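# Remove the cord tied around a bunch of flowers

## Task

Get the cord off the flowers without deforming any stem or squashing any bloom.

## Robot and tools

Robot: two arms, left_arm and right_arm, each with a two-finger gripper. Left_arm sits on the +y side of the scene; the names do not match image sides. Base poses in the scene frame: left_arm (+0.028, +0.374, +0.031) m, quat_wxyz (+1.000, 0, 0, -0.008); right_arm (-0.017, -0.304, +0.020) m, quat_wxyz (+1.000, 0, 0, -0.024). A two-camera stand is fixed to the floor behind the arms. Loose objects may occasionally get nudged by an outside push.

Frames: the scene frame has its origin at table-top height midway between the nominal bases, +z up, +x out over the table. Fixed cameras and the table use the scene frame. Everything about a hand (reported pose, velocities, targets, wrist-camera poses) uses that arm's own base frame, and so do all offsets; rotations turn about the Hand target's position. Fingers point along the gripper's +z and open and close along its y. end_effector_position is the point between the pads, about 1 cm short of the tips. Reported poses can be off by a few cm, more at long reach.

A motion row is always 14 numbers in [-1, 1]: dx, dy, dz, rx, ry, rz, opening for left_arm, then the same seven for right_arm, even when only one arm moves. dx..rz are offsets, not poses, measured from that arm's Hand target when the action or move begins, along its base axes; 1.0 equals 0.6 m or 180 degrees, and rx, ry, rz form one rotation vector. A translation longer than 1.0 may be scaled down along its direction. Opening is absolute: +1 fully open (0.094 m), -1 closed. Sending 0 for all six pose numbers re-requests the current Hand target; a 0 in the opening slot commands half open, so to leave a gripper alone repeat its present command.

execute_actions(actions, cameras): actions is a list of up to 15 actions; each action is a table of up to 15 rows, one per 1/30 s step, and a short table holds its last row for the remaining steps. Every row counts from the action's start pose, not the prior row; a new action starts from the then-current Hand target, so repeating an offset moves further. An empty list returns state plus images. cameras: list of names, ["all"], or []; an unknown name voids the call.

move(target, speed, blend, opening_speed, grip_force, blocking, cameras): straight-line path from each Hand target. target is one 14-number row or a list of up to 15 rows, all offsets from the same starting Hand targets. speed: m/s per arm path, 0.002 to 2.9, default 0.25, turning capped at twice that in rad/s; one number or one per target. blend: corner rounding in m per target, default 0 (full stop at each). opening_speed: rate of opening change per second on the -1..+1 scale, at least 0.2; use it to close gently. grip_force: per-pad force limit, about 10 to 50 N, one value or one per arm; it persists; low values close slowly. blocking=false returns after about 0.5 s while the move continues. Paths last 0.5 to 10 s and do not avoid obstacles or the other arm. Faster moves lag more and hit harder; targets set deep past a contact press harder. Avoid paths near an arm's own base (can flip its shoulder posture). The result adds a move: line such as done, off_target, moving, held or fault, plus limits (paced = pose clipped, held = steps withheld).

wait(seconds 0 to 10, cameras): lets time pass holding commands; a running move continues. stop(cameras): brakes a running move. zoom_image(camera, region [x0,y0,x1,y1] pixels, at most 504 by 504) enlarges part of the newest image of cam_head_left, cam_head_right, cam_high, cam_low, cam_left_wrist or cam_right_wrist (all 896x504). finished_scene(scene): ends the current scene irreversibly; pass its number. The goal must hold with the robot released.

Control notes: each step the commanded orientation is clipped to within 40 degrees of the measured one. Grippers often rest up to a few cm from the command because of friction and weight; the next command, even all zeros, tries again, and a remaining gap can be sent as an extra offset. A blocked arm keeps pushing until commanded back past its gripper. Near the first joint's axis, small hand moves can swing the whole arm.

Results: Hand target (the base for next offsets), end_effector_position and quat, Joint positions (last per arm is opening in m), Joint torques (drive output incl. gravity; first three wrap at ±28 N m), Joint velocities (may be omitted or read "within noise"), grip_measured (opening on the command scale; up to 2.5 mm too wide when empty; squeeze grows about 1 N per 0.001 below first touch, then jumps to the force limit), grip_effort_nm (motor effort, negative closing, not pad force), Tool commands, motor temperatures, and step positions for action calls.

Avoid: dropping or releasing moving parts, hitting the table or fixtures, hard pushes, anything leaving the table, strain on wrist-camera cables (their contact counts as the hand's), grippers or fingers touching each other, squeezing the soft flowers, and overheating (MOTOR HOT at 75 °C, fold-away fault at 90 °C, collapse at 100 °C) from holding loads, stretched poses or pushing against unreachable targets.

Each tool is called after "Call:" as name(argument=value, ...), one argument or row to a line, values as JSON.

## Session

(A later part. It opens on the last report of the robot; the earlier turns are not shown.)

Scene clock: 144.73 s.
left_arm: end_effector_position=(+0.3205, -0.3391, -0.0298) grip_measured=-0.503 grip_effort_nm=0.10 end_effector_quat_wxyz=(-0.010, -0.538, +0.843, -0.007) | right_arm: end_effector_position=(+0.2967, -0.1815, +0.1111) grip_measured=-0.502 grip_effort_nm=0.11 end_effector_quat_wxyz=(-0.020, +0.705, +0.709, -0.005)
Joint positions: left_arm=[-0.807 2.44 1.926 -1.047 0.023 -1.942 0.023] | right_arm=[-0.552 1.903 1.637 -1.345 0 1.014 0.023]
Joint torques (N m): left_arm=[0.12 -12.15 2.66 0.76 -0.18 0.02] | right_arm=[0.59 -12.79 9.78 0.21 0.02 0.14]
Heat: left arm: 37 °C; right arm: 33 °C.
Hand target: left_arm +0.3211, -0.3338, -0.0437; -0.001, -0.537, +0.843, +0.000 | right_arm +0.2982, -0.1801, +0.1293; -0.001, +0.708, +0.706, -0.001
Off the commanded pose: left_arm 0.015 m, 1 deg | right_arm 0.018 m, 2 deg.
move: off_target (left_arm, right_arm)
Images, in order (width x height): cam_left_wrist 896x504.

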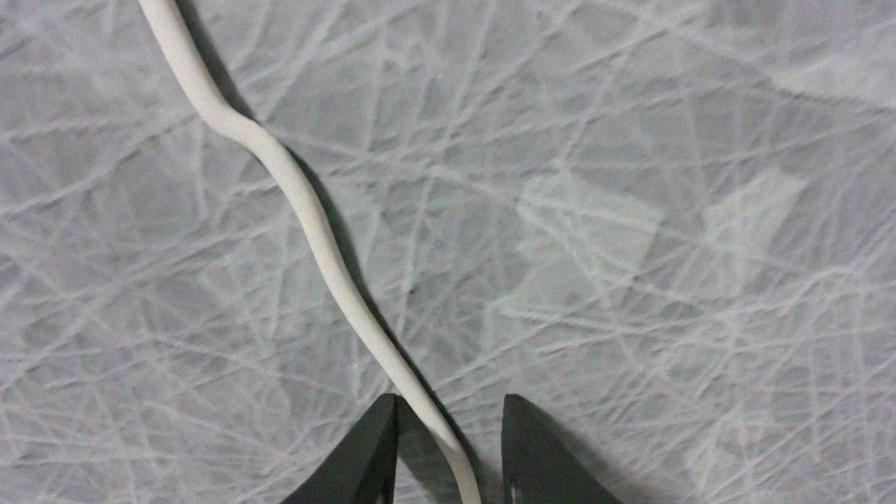

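Call:
move(
  target=[0,0,0,0,0,0,-1,0.0,0.0,0.0,0,0,0,-0.5],
  opening_speed=0.5,
)

Call:
move(
  target=[
    [0,0,0.025,0,0,0,-1,0.0,0.0,0.0,0,0,0,-0.5],
    [0.05,0.2,0.03,0,0,0,-1,0.0,0.0,0.0,0,0,0,-0.5],
  ],
  speed=0.05,
  cameras=["cam_head_left","cam_high","cam_low","cam_left_wrist"],
)

Call:
zoom_image(
  camera="cam_head_left",
  region=[360, 220, 510, 380],
)

Call:
zoom_image(
  camera="cam_low",
  region=[230, 210, 430, 320],
)

Scene clock: 149.87 s.
left_arm: end_effector_position=(+0.3195, -0.3380, -0.0299) grip_measured=-0.931 grip_effort_nm=-1.02 end_effector_quat_wxyz=(-0.011, -0.538, +0.843, -0.005) | right_arm: end_effector_position=(+0.2967, -0.1815, +0.1111) grip_measured=-0.502 grip_effort_nm=0.11 end_effector_quat_wxyz=(-0.020, +0.705, +0.709, -0.005)
Joint positions: left_arm=[-0.807 2.439 1.923 -1.05 0.023 -1.942 0.003] | right_arm=[-0.552 1.903 1.637 -1.345 0 1.014 0.023]
Joint torques (N m): left_arm=[0.1 -12.03 2.82 0.79 -0.18 0.02] | right_arm=[0.49 -12.86 9.7 0.16 -0.02 0.15]
Heat: left arm: 37 °C; right arm: 33 °C.
Hand target: left_arm +0.3210, -0.3338, -0.0437; -0.001, -0.537, +0.843, +0.000 | right_arm +0.2982, -0.1801, +0.1293; -0.001, +0.708, +0.706, -0.001
Off the commanded pose: left_arm 0.015 m, 1 deg | right_arm 0.018 m, 2 deg.
move: off_target (left_arm, right_arm)

Scene clock: 153.57 s.
left_arm: end_effector_position=(+0.3485, -0.2251, -0.0289) grip_measured=-0.933 grip_effort_nm=-1.06 end_effector_quat_wxyz=(-0.019, -0.537, +0.844, -0.007) | right_arm: end_effector_position=(+0.2967, -0.1815, +0.1111) grip_measured=-0.502 grip_effort_nm=0.11 end_effector_quat_wxyz=(-0.020, +0.705, +0.709, -0.005)
Joint positions: left_arm=[-0.559 2.249 1.59 -0.916 0.04 -1.692 0.003] | right_arm=[-0.552 1.903 1.637 -1.345 0 1.014 0.023]
Joint torques (N m): left_arm=[0.88 -13.39 3.3 0.36 -0.33 0.09] | right_arm=[0.39 -12.78 9.59 0.17 0 0.15]
Heat: left arm: 37 °C; right arm: 33 °C.
Hand target: left_arm +0.3510, -0.2138, -0.0257; -0.001, -0.537, +0.844, +0.000 | right_arm +0.2982, -0.1801, +0.1293; -0.001, +0.708, +0.706, -0.001
Off the commanded pose: left_arm 0.012 m, 2 deg | right_arm 0.018 m, 2 deg.
move: off_target (left_arm, right_arm)
Images, in order (width x height): cam_head_left 896x504, cam_high 896x504, cam_low 896x504, cam_left_wrist 896x504.

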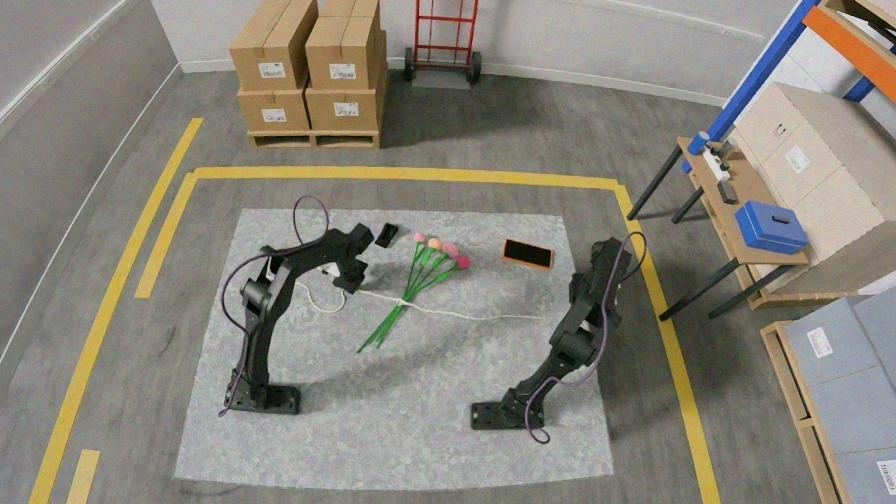

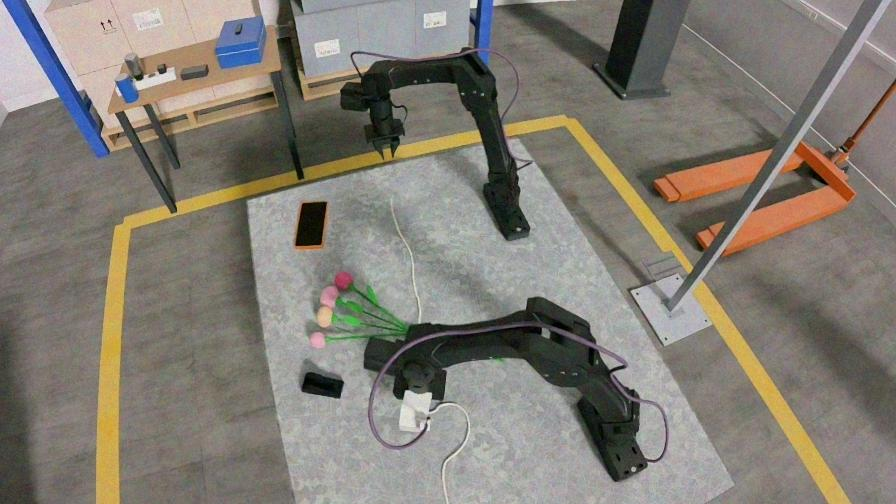

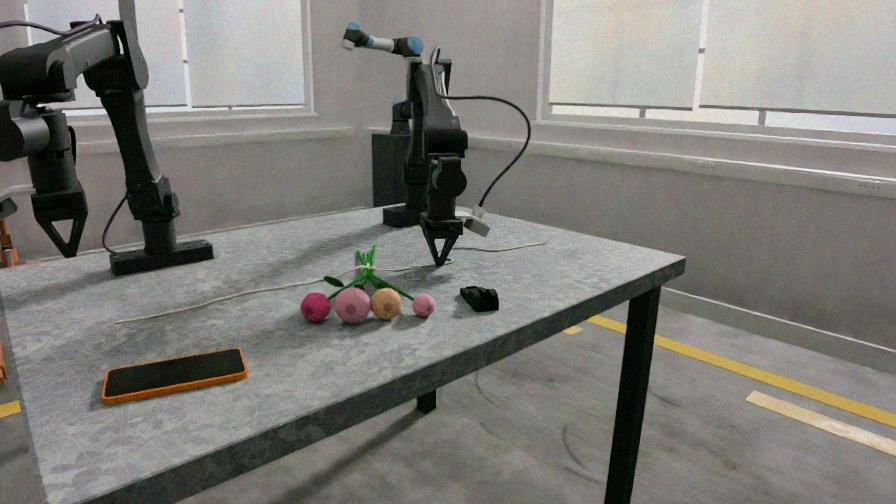

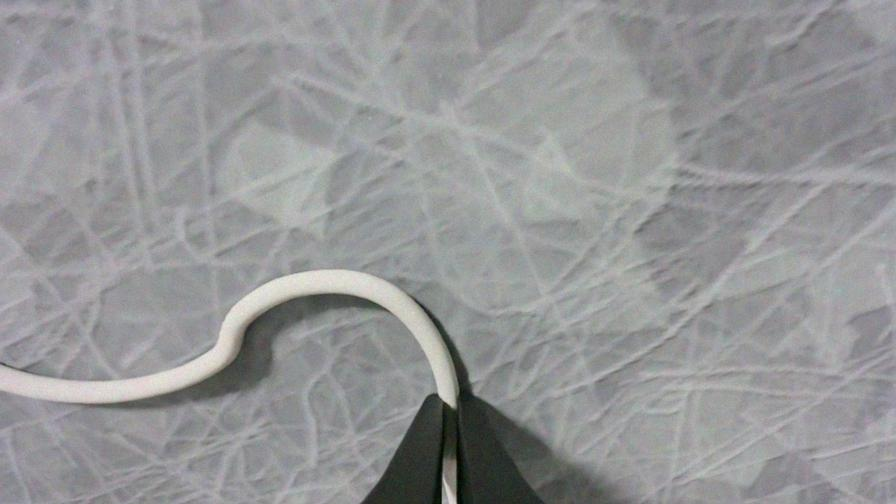

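Scaled by 3.150 from the camera's 896x504 image, which has a finer 1280x720 frame.

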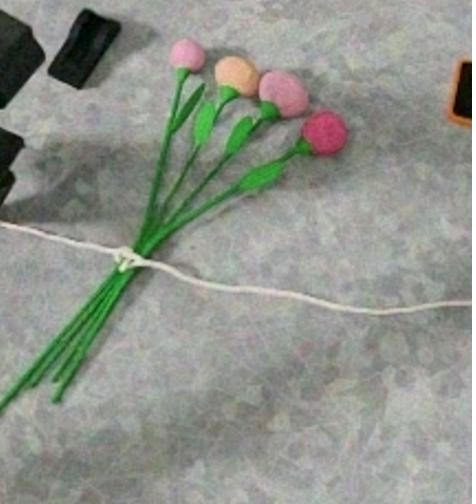

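Scaled by 2.520 from the camera's 896x504 image, which has a finer 1280x720 frame.

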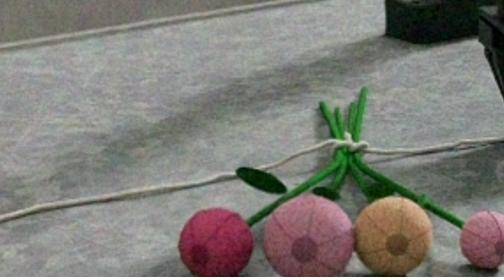

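Call:
move(
  target=[0,0,0,0,0,0,-1,-0.089,0.893,0.0,0,0,0.333,-0.3],
  speed=0.3,
  cameras=["cam_head_left","cam_high","cam_low","cam_right_wrist"],
)

Call:
zoom_image(
  camera="cam_right_wrist",
  region=[200, 0, 700, 400],
)

Scene clock: 168.87 s.
left_arm: end_effector_position=(+0.3485, -0.2251, -0.0289) grip_measured=-0.933 grip_effort_nm=-1.07 end_effector_quat_wxyz=(-0.019, -0.536, +0.844, -0.007) | right_arm: end_effector_position=(+0.2417, +0.3596, +0.1405) grip_measured=-0.302 grip_effort_nm=0.10 end_effector_quat_wxyz=(+0.002, +0.255, +0.967, +0.021)
Joint positions: left_arm=[-0.559 2.249 1.59 -0.916 0.04 -1.691 0.003] | right_arm=[0.973 2.214 2.217 -1.533 -0.01 1.488 0.033]
Joint torques (N m): left_arm=[0.88 -13.42 3.3 0.37 -0.33 0.1] | right_arm=[-0.43 -9.39 9.54 0.32 0.12 0.04]
Heat: left arm: 37 °C; right arm: 33 °C.
Hand target: left_arm +0.3510, -0.2138, -0.0257; -0.001, -0.537, +0.843, +0.000 | right_arm +0.2448, +0.3558, +0.1293; +0.000, +0.260, +0.965, -0.001
Off the commanded pose: left_arm 0.012 m, 2 deg | right_arm 0.012 m, 3 deg.
move: off_target (left_arm, right_arm)
Images, in order (width x height): cam_head_left 896x504, cam_high 896x504, cam_low 896x504, cam_right_wrist 896x504.

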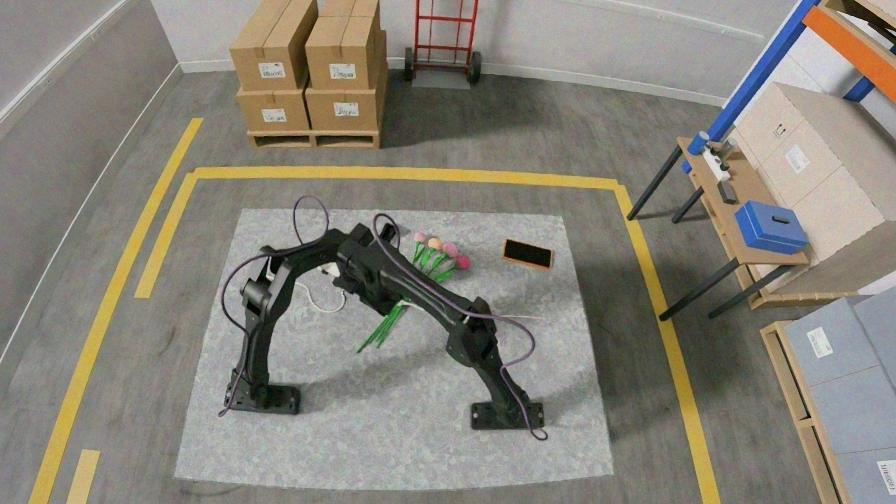

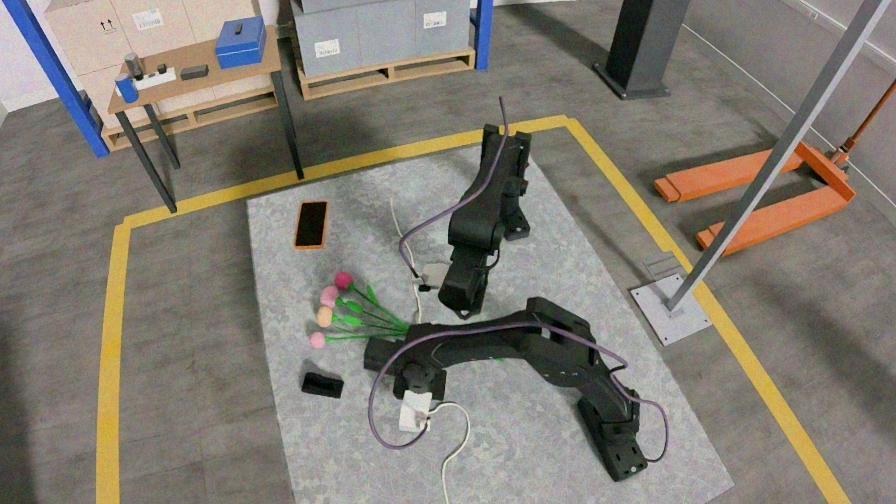

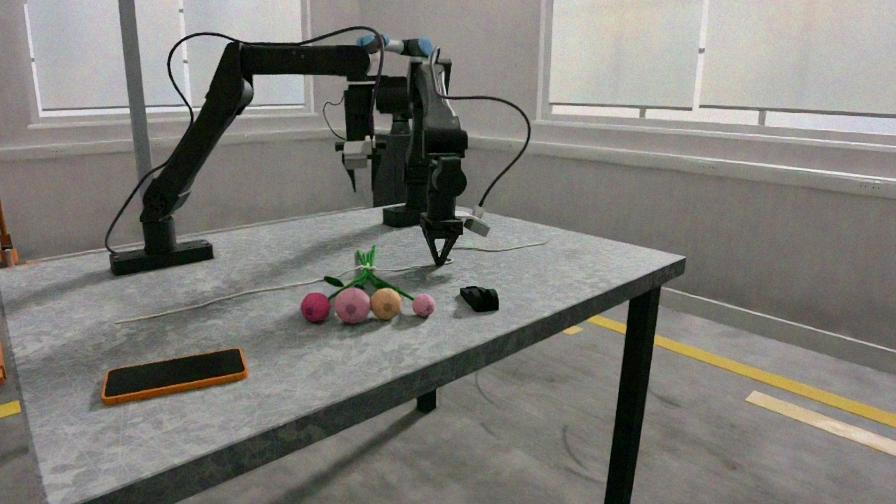

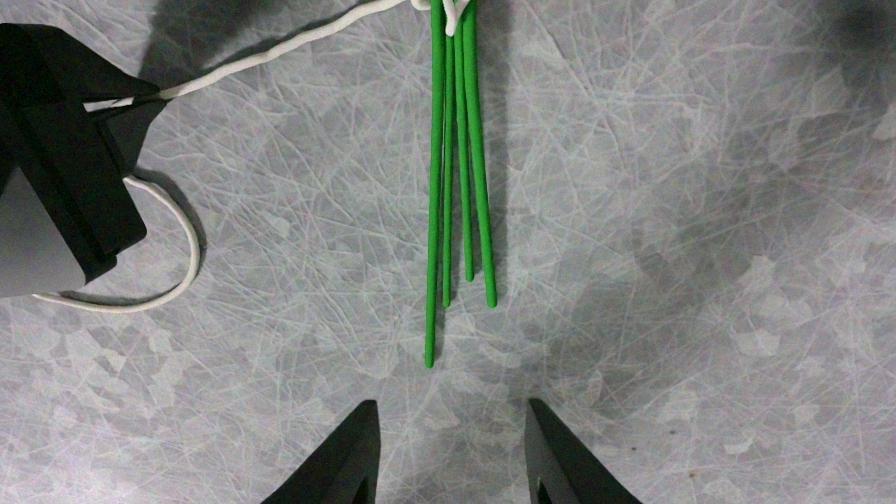

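Scaled by 1.008 from the camera's 896x504 image, which has a finer 1280x720 frame.

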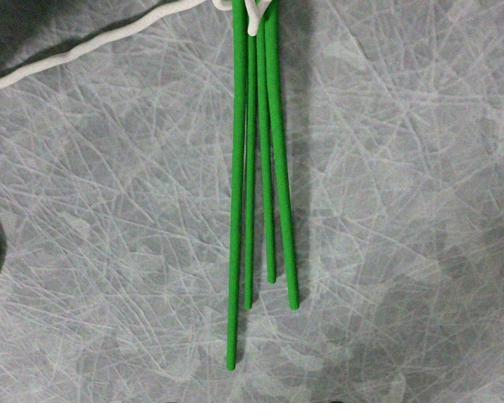

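Call:
move(
  target=[0,0,0,0,0,0,-1,0.017,-0.021,-0.21,0,0,0.0,-0.1],
  speed=0.15,
  cameras=["cam_head_left","cam_low","cam_right_wrist"],
)

Scene clock: 175.13 s.
left_arm: end_effector_position=(+0.3485, -0.2251, -0.0289) grip_measured=-0.933 grip_effort_nm=-1.07 end_effector_quat_wxyz=(-0.019, -0.536, +0.844, -0.007) | right_arm: end_effector_position=(+0.2532, +0.3485, +0.0201) grip_measured=-0.102 grip_effort_nm=0.11 end_effector_quat_wxyz=(+0.001, +0.262, +0.965, +0.016)
Joint positions: left_arm=[-0.559 2.249 1.59 -0.916 0.04 -1.691 0.003] | right_arm=[0.936 2.214 1.736 -1.063 -0.01 1.466 0.042]
Joint torques (N m): left_arm=[0.9 -13.41 3.29 0.36 -0.33 0.09] | right_arm=[-0.36 -9.58 6.76 0.64 0.11 -0.12]
Heat: left arm: 38 °C; right arm: 33 °C.
Hand target: left_arm +0.3510, -0.2138, -0.0257; -0.001, -0.537, +0.843, +0.000 | right_arm +0.2550, +0.3432, +0.0033; +0.000, +0.260, +0.965, -0.001
Off the commanded pose: left_arm 0.012 m, 2 deg | right_arm 0.018 m, 2 deg.
move: off_target (left_arm, right_arm)
Images, in order (width x height): cam_head_left 896x504, cam_low 896x504, cam_right_wrist 896x504.

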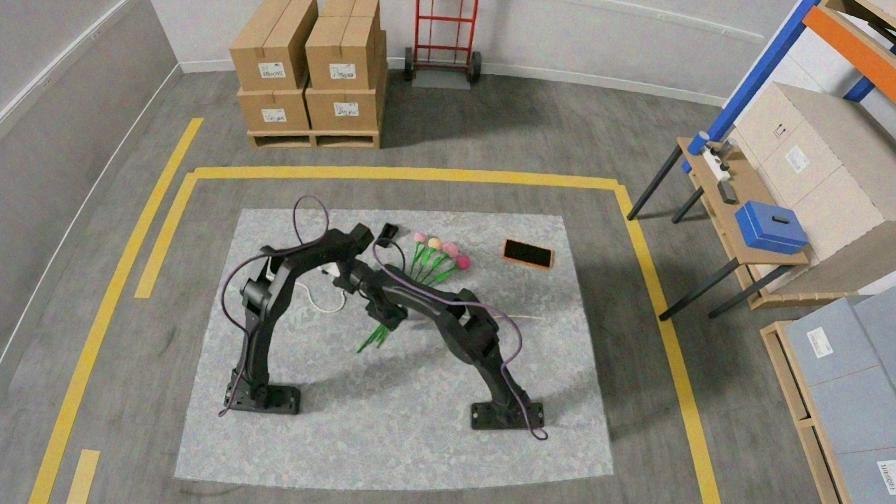

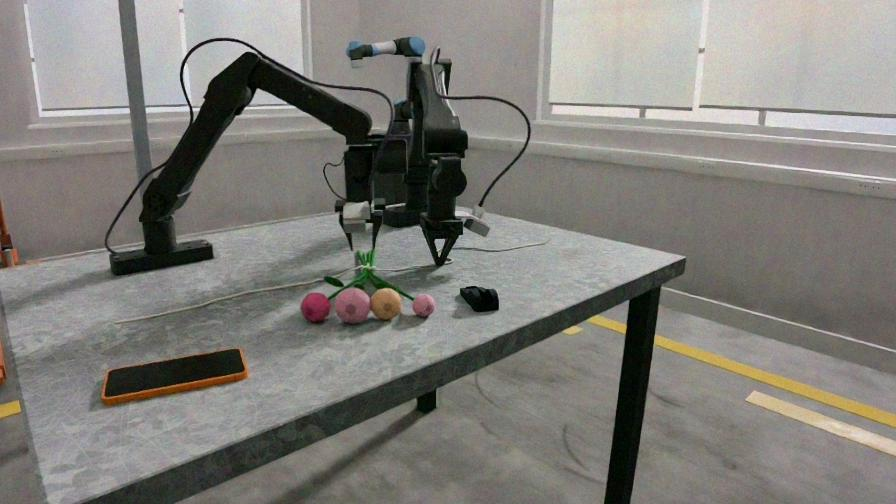

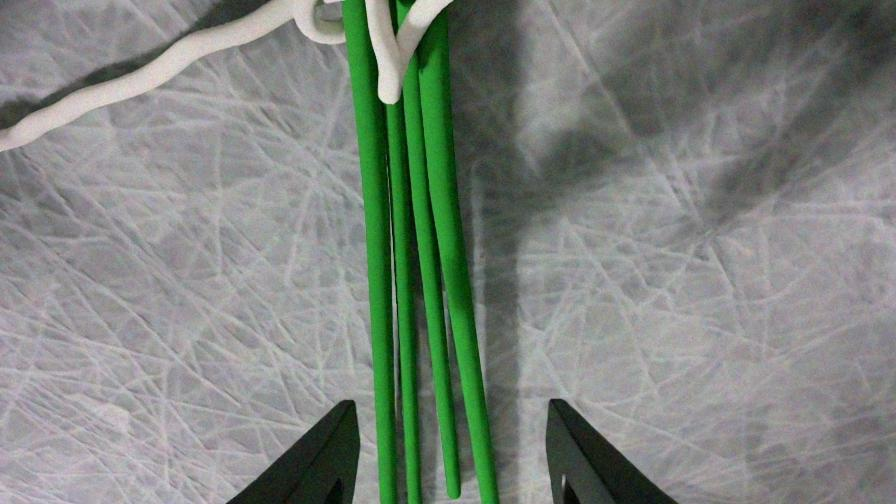

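Call:
move(
  target=[0,0,0,0,0,0,-1,0.020,0.001,-0.042,0,0,0.0,-0.1],
  speed=0.06,
  cameras=["cam_low","cam_right_wrist"],
)

Scene clock: 178.50 s.
left_arm: end_effector_position=(+0.3485, -0.2251, -0.0289) grip_measured=-0.933 grip_effort_nm=-1.06 end_effector_quat_wxyz=(-0.019, -0.536, +0.844, -0.007) | right_arm: end_effector_position=(+0.2658, +0.3497, -0.0043) grip_measured=-0.102 grip_effort_nm=0.11 end_effector_quat_wxyz=(+0.001, +0.262, +0.965, +0.016)
Joint positions: left_arm=[-0.559 2.249 1.59 -0.916 0.04 -1.691 0.003] | right_arm=[0.915 2.273 1.736 -1.003 -0.01 1.445 0.042]
Joint torques (N m): left_arm=[0.88 -13.41 3.29 0.37 -0.33 0.1] | right_arm=[-0.66 -9.85 6.84 0.66 0.1 -0.1]
Heat: left arm: 38 °C; right arm: 33 °C.
Hand target: left_arm +0.3510, -0.2138, -0.0257; -0.001, -0.537, +0.843, +0.000 | right_arm +0.2670, +0.3437, -0.0218; +0.000, +0.261, +0.965, -0.001
Off the commanded pose: left_arm 0.012 m, 2 deg | right_arm 0.019 m, 2 deg.
move: off_target (left_arm, right_arm)
Images, in order (width x height): cam_low 896x504, cam_right_wrist 896x504.

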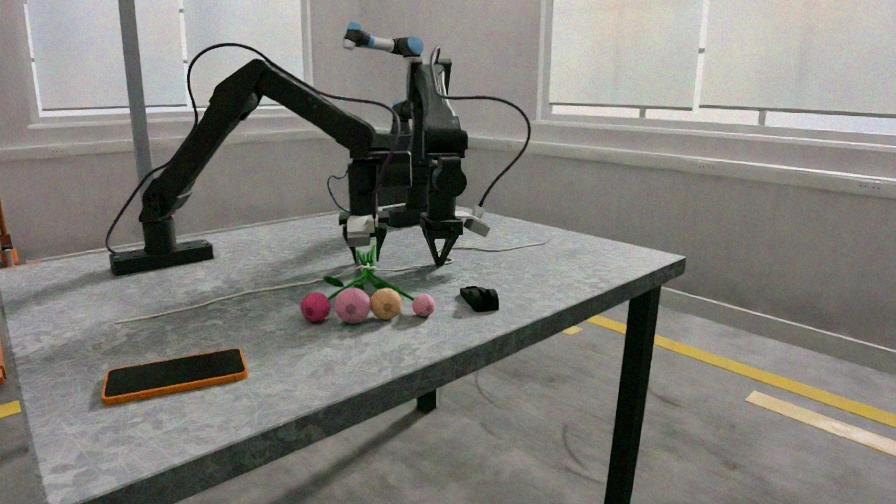

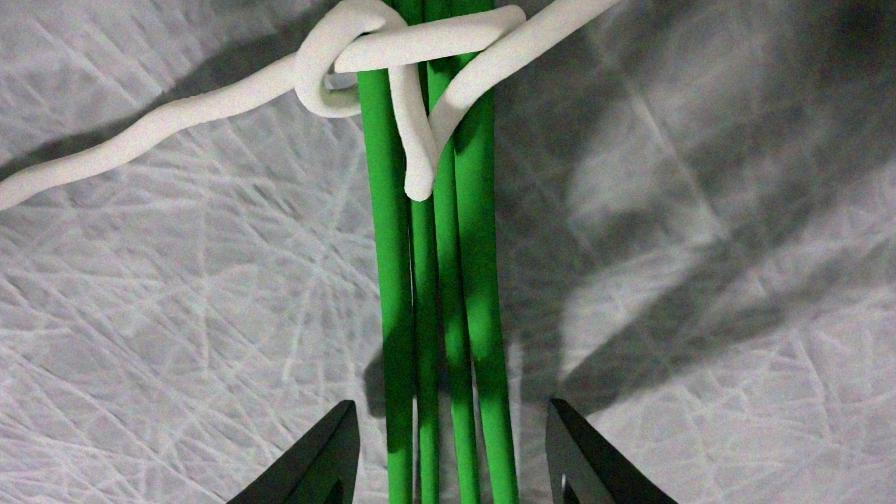

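Call:
move(
  target=[
    [0,0,0,0,0,0,-1,0.043,-0.025,0.0,0,0,0.0,-0.1],
    [0,0,0,0,0,0,-1,0.043,-0.025,0.0,0,0,0.0,-0.55],
  ],
  speed=0.05,
  opening_speed=0.3,
  grip_force=[50,15],
  cameras=["cam_low","cam_right_wrist"],
)

Scene clock: 189.63 s.
left_arm: end_effector_position=(+0.3485, -0.2251, -0.0289) grip_measured=-0.933 grip_effort_nm=-1.07 end_effector_quat_wxyz=(-0.019, -0.536, +0.844, -0.007) | right_arm: end_effector_position=(+0.2895, +0.3324, -0.0064) grip_measured=-0.548 grip_effort_nm=-0.09 end_effector_quat_wxyz=(+0.002, +0.261, +0.965, +0.016)
Joint positions: left_arm=[-0.559 2.249 1.59 -0.916 0.04 -1.691 0.003] | right_arm=[0.848 2.283 1.743 -1.001 -0.011 1.376 0.021]
Joint torques (N m): left_arm=[0.88 -13.42 3.29 0.36 -0.33 0.1] | right_arm=[-0.47 -9.09 9.1 0.53 0.11 -0.1]
Heat: left arm: 38 °C; right arm: 33 °C.
Hand target: left_arm +0.3510, -0.2138, -0.0257; -0.001, -0.537, +0.843, +0.000 | right_arm +0.2928, +0.3288, -0.0218; +0.000, +0.260, +0.965, -0.001
Off the commanded pose: left_arm 0.012 m, 2 deg | right_arm 0.016 m, 2 deg.
grip_force (N): 50, 15
move: off_target (left_arm, right_arm); target 2's new opening was sent with right_arm's hand 0.016 m and 2 deg from that target
Images, in order (width x height): cam_low 896x504, cam_right_wrist 896x504.

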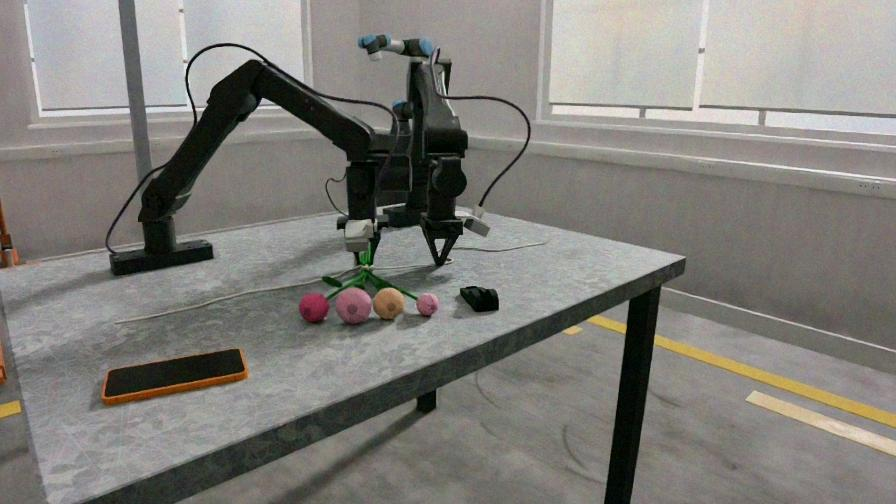

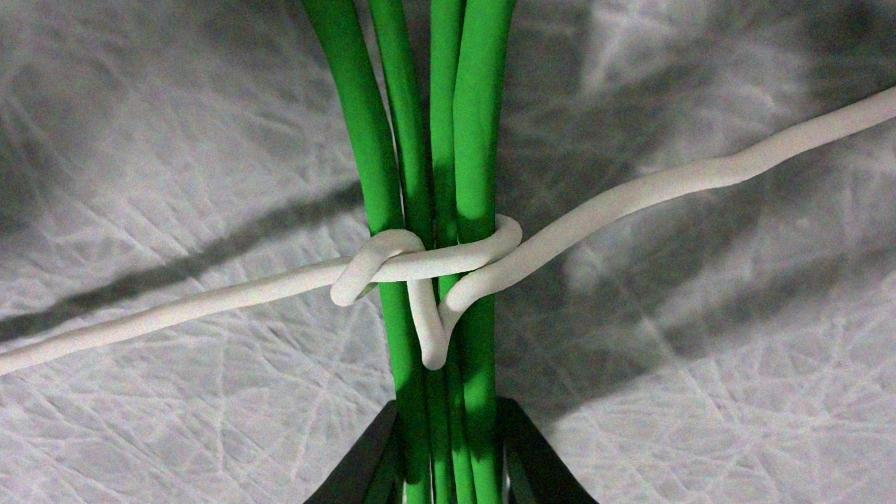

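Call:
move(
  target=[0.04,0.1,0.03,0,0,0,-1,0,0,0.0,0,0,0.0,-0.55],
  speed=0.03,
  cameras=["cam_low","cam_right_wrist","cam_left_wrist"],
)

Scene clock: 193.53 s.
left_arm: end_effector_position=(+0.3707, -0.1625, -0.0281) grip_measured=-0.933 grip_effort_nm=-1.07 end_effector_quat_wxyz=(-0.024, -0.537, +0.843, +0.003) | right_arm: end_effector_position=(+0.2922, +0.3357, -0.0064) grip_measured=-0.548 grip_effort_nm=-0.06 end_effector_quat_wxyz=(+0.005, +0.260, +0.965, +0.022)
Joint positions: left_arm=[-0.4 2.236 1.571 -0.937 0.036 -1.534 0.003] | right_arm=[0.848 2.285 1.747 -0.988 -0.012 1.374 0.021]
Joint torques (N m): left_arm=[0.75 -16.31 4.46 0.07 -0.3 0.11] | right_arm=[-0.59 -9.37 8.96 0.38 0.12 -0.05]
Heat: left arm: 38 °C; right arm: 33 °C.
Hand target: left_arm +0.3750, -0.1538, -0.0077; -0.001, -0.537, +0.844, +0.000 | right_arm +0.2927, +0.3288, -0.0219; +0.000, +0.260, +0.965, -0.001
Off the commanded pose: left_arm 0.023 m, 3 deg | right_arm 0.017 m, 3 deg.
grip_force (N): 50, 15
move: off_target (left_arm, right_arm)
Images, in order (width x height): cam_low 896x504, cam_left_wrist 896x504, cam_right_wrist 896x504.

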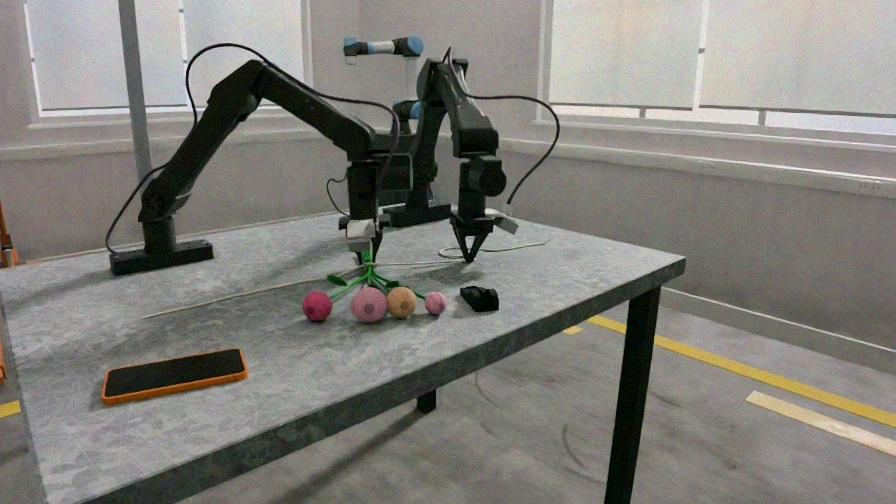

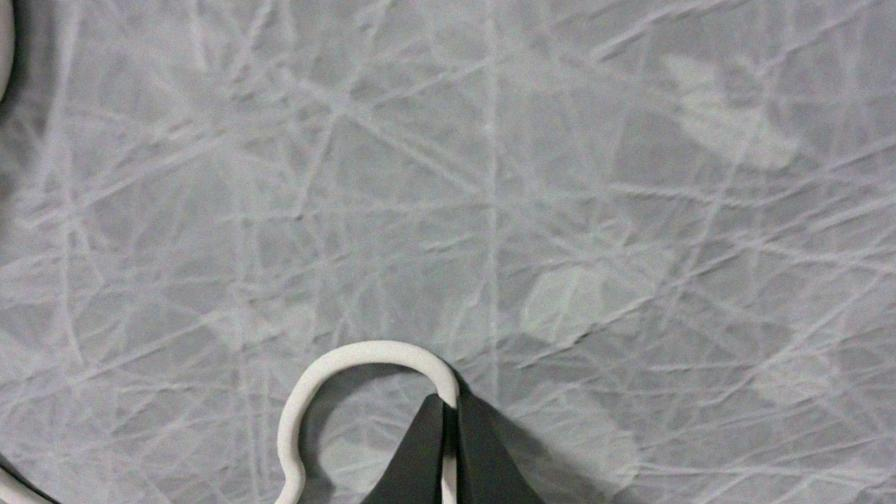

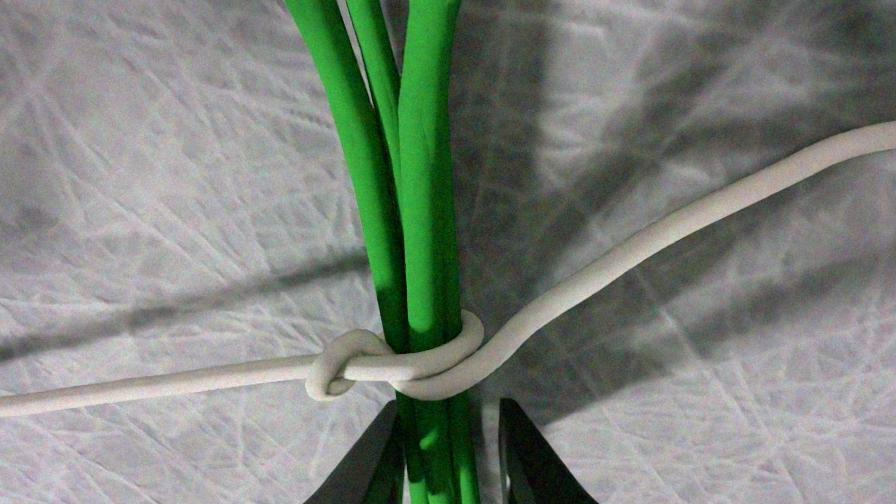

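Call:
move(
  target=[0.04,0.12,0.01,0,0,0,-1,0,0,0.0,0,0,0.0,-0.55],
  speed=0.03,
  cameras=["cam_low","cam_right_wrist","cam_left_wrist","cam_head_left"],
)

Scene clock: 206.57 s.
left_arm: end_effector_position=(+0.3881, -0.0889, -0.0251) grip_measured=-0.933 grip_effort_nm=-1.07 end_effector_quat_wxyz=(-0.031, -0.537, +0.843, +0.008) | right_arm: end_effector_position=(+0.2922, +0.3357, -0.0064) grip_measured=-0.548 grip_effort_nm=-0.06 end_effector_quat_wxyz=(+0.005, +0.260, +0.965, +0.022)
Joint positions: left_arm=[-0.213 2.229 1.571 -0.967 0.032 -1.348 0.003] | right_arm=[0.848 2.285 1.747 -0.988 -0.012 1.374 0.021]
Joint torques (N m): left_arm=[0.76 -15.92 6.27 0.08 -0.27 0.09] | right_arm=[-0.55 -9.43 9.01 0.36 0.11 -0.08]
Heat: left arm: 39 °C; right arm: 34 °C.
Hand target: left_arm +0.3990, -0.0818, -0.0016; -0.001, -0.537, +0.844, +0.000 | right_arm +0.2927, +0.3288, -0.0219; +0.000, +0.260, +0.965, -0.001
Off the commanded pose: left_arm 0.027 m, 3 deg | right_arm 0.017 m, 3 deg.
grip_force (N): 50, 15
move: off_target (left_arm, right_arm)
Images, in order (width x height): cam_head_left 896x504, cam_low 896x504, cam_left_wrist 896x504, cam_right_wrist 896x504.

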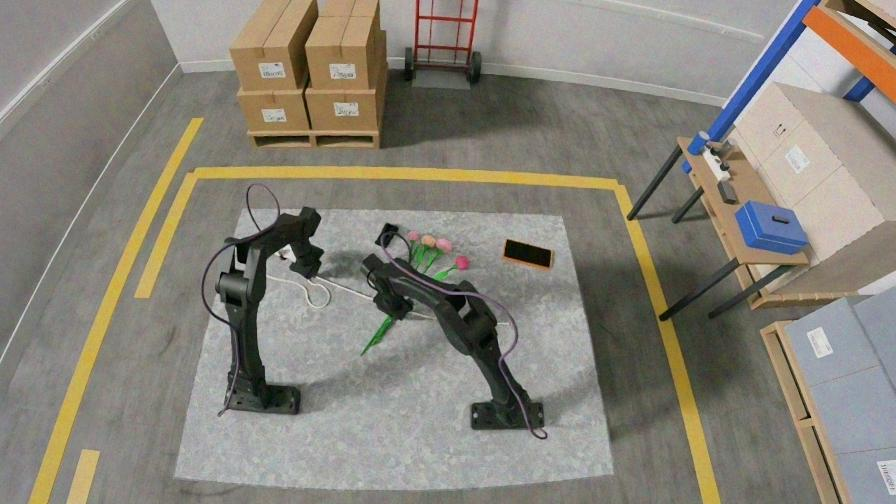

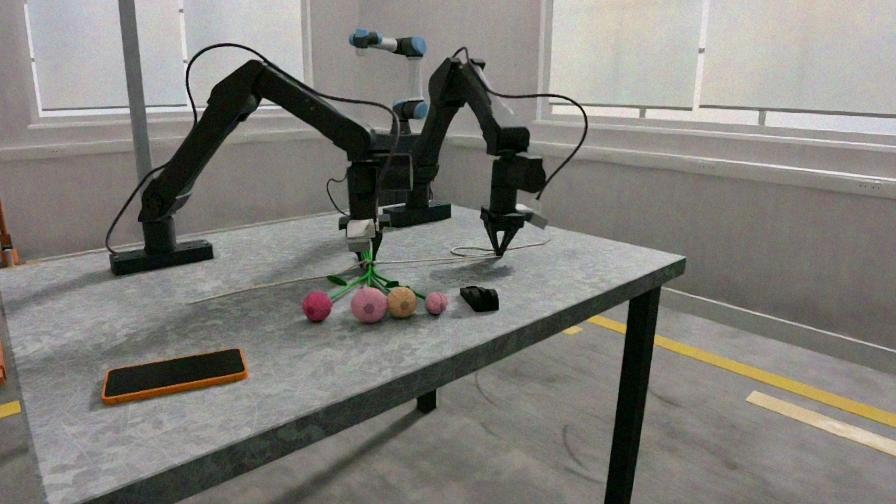

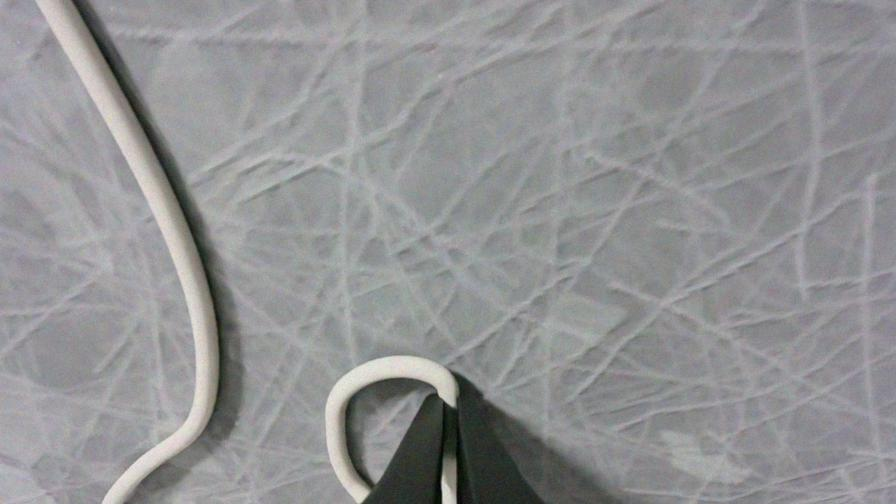

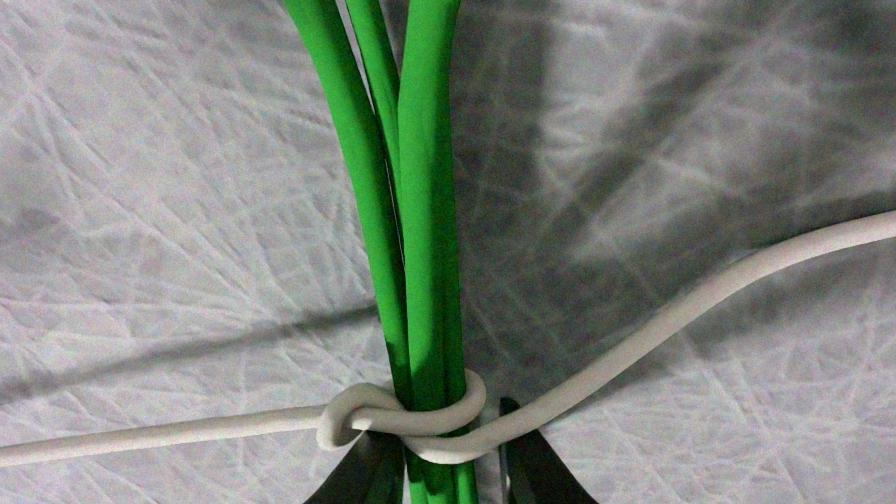

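Call:
move(
  target=[0.0,0.3,0.0,0,0,0,-1,0,0,0.0,0,0,0.0,-0.55],
  speed=0.04,
  cameras=["cam_low","cam_right_wrist","cam_head_left"],
)

Scene clock: 213.47 s.
left_arm: end_effector_position=(+0.3876, +0.0834, -0.0134) grip_measured=-0.933 grip_effort_nm=-1.07 end_effector_quat_wxyz=(-0.032, -0.536, +0.843, -0.008) | right_arm: end_effector_position=(+0.2936, +0.3394, -0.0060) grip_measured=-0.548 grip_effort_nm=-0.06 end_effector_quat_wxyz=(+0.004, +0.260, +0.965, +0.031)
Joint positions: left_arm=[0.226 2.205 1.58 -1 0.037 -0.905 0.003] | right_arm=[0.848 2.285 1.748 -0.974 -0.02 1.374 0.021]
Joint torques (N m): left_arm=[1.09 -12.49 7.62 0.31 -0.33 0.1] | right_arm=[-0.64 -9.43 9.02 0.26 0.22 -0.03]
Heat: left arm: 39 °C; right arm: 34 °C.
Hand target: left_arm +0.3990, +0.0982, -0.0017; -0.001, -0.537, +0.843, +0.000 | right_arm +0.2928, +0.3288, -0.0219; +0.000, +0.260, +0.965, -0.001
Off the commanded pose: left_arm 0.022 m, 4 deg | right_arm 0.019 m, 4 deg.
grip_force (N): 50, 15
move: off_target (left_arm, right_arm)
Images, in order (width x height): cam_head_left 896x504, cam_low 896x504, cam_right_wrist 896x504.

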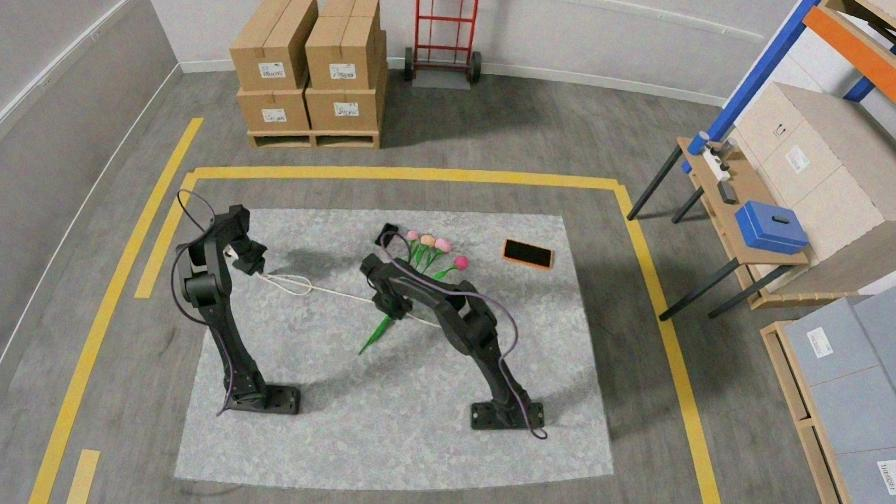

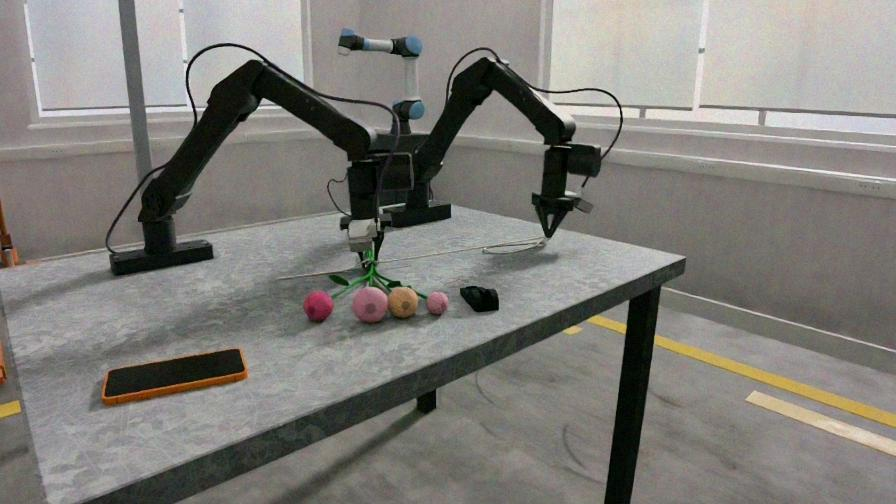

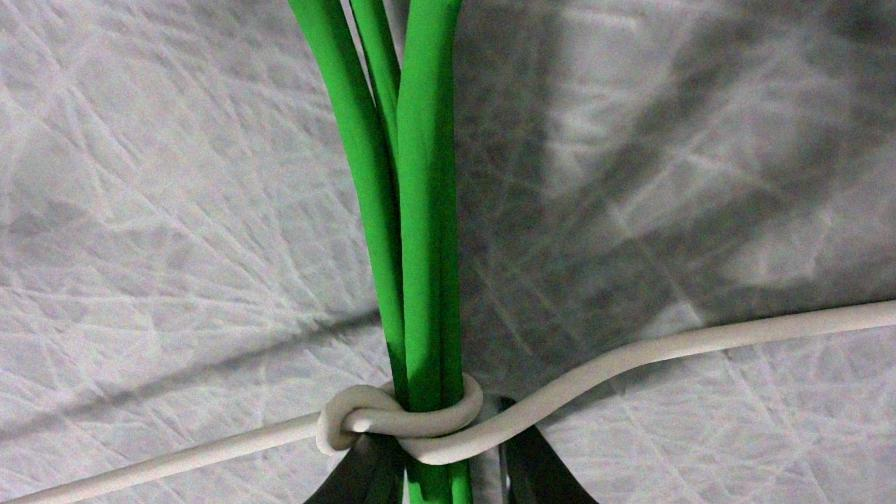

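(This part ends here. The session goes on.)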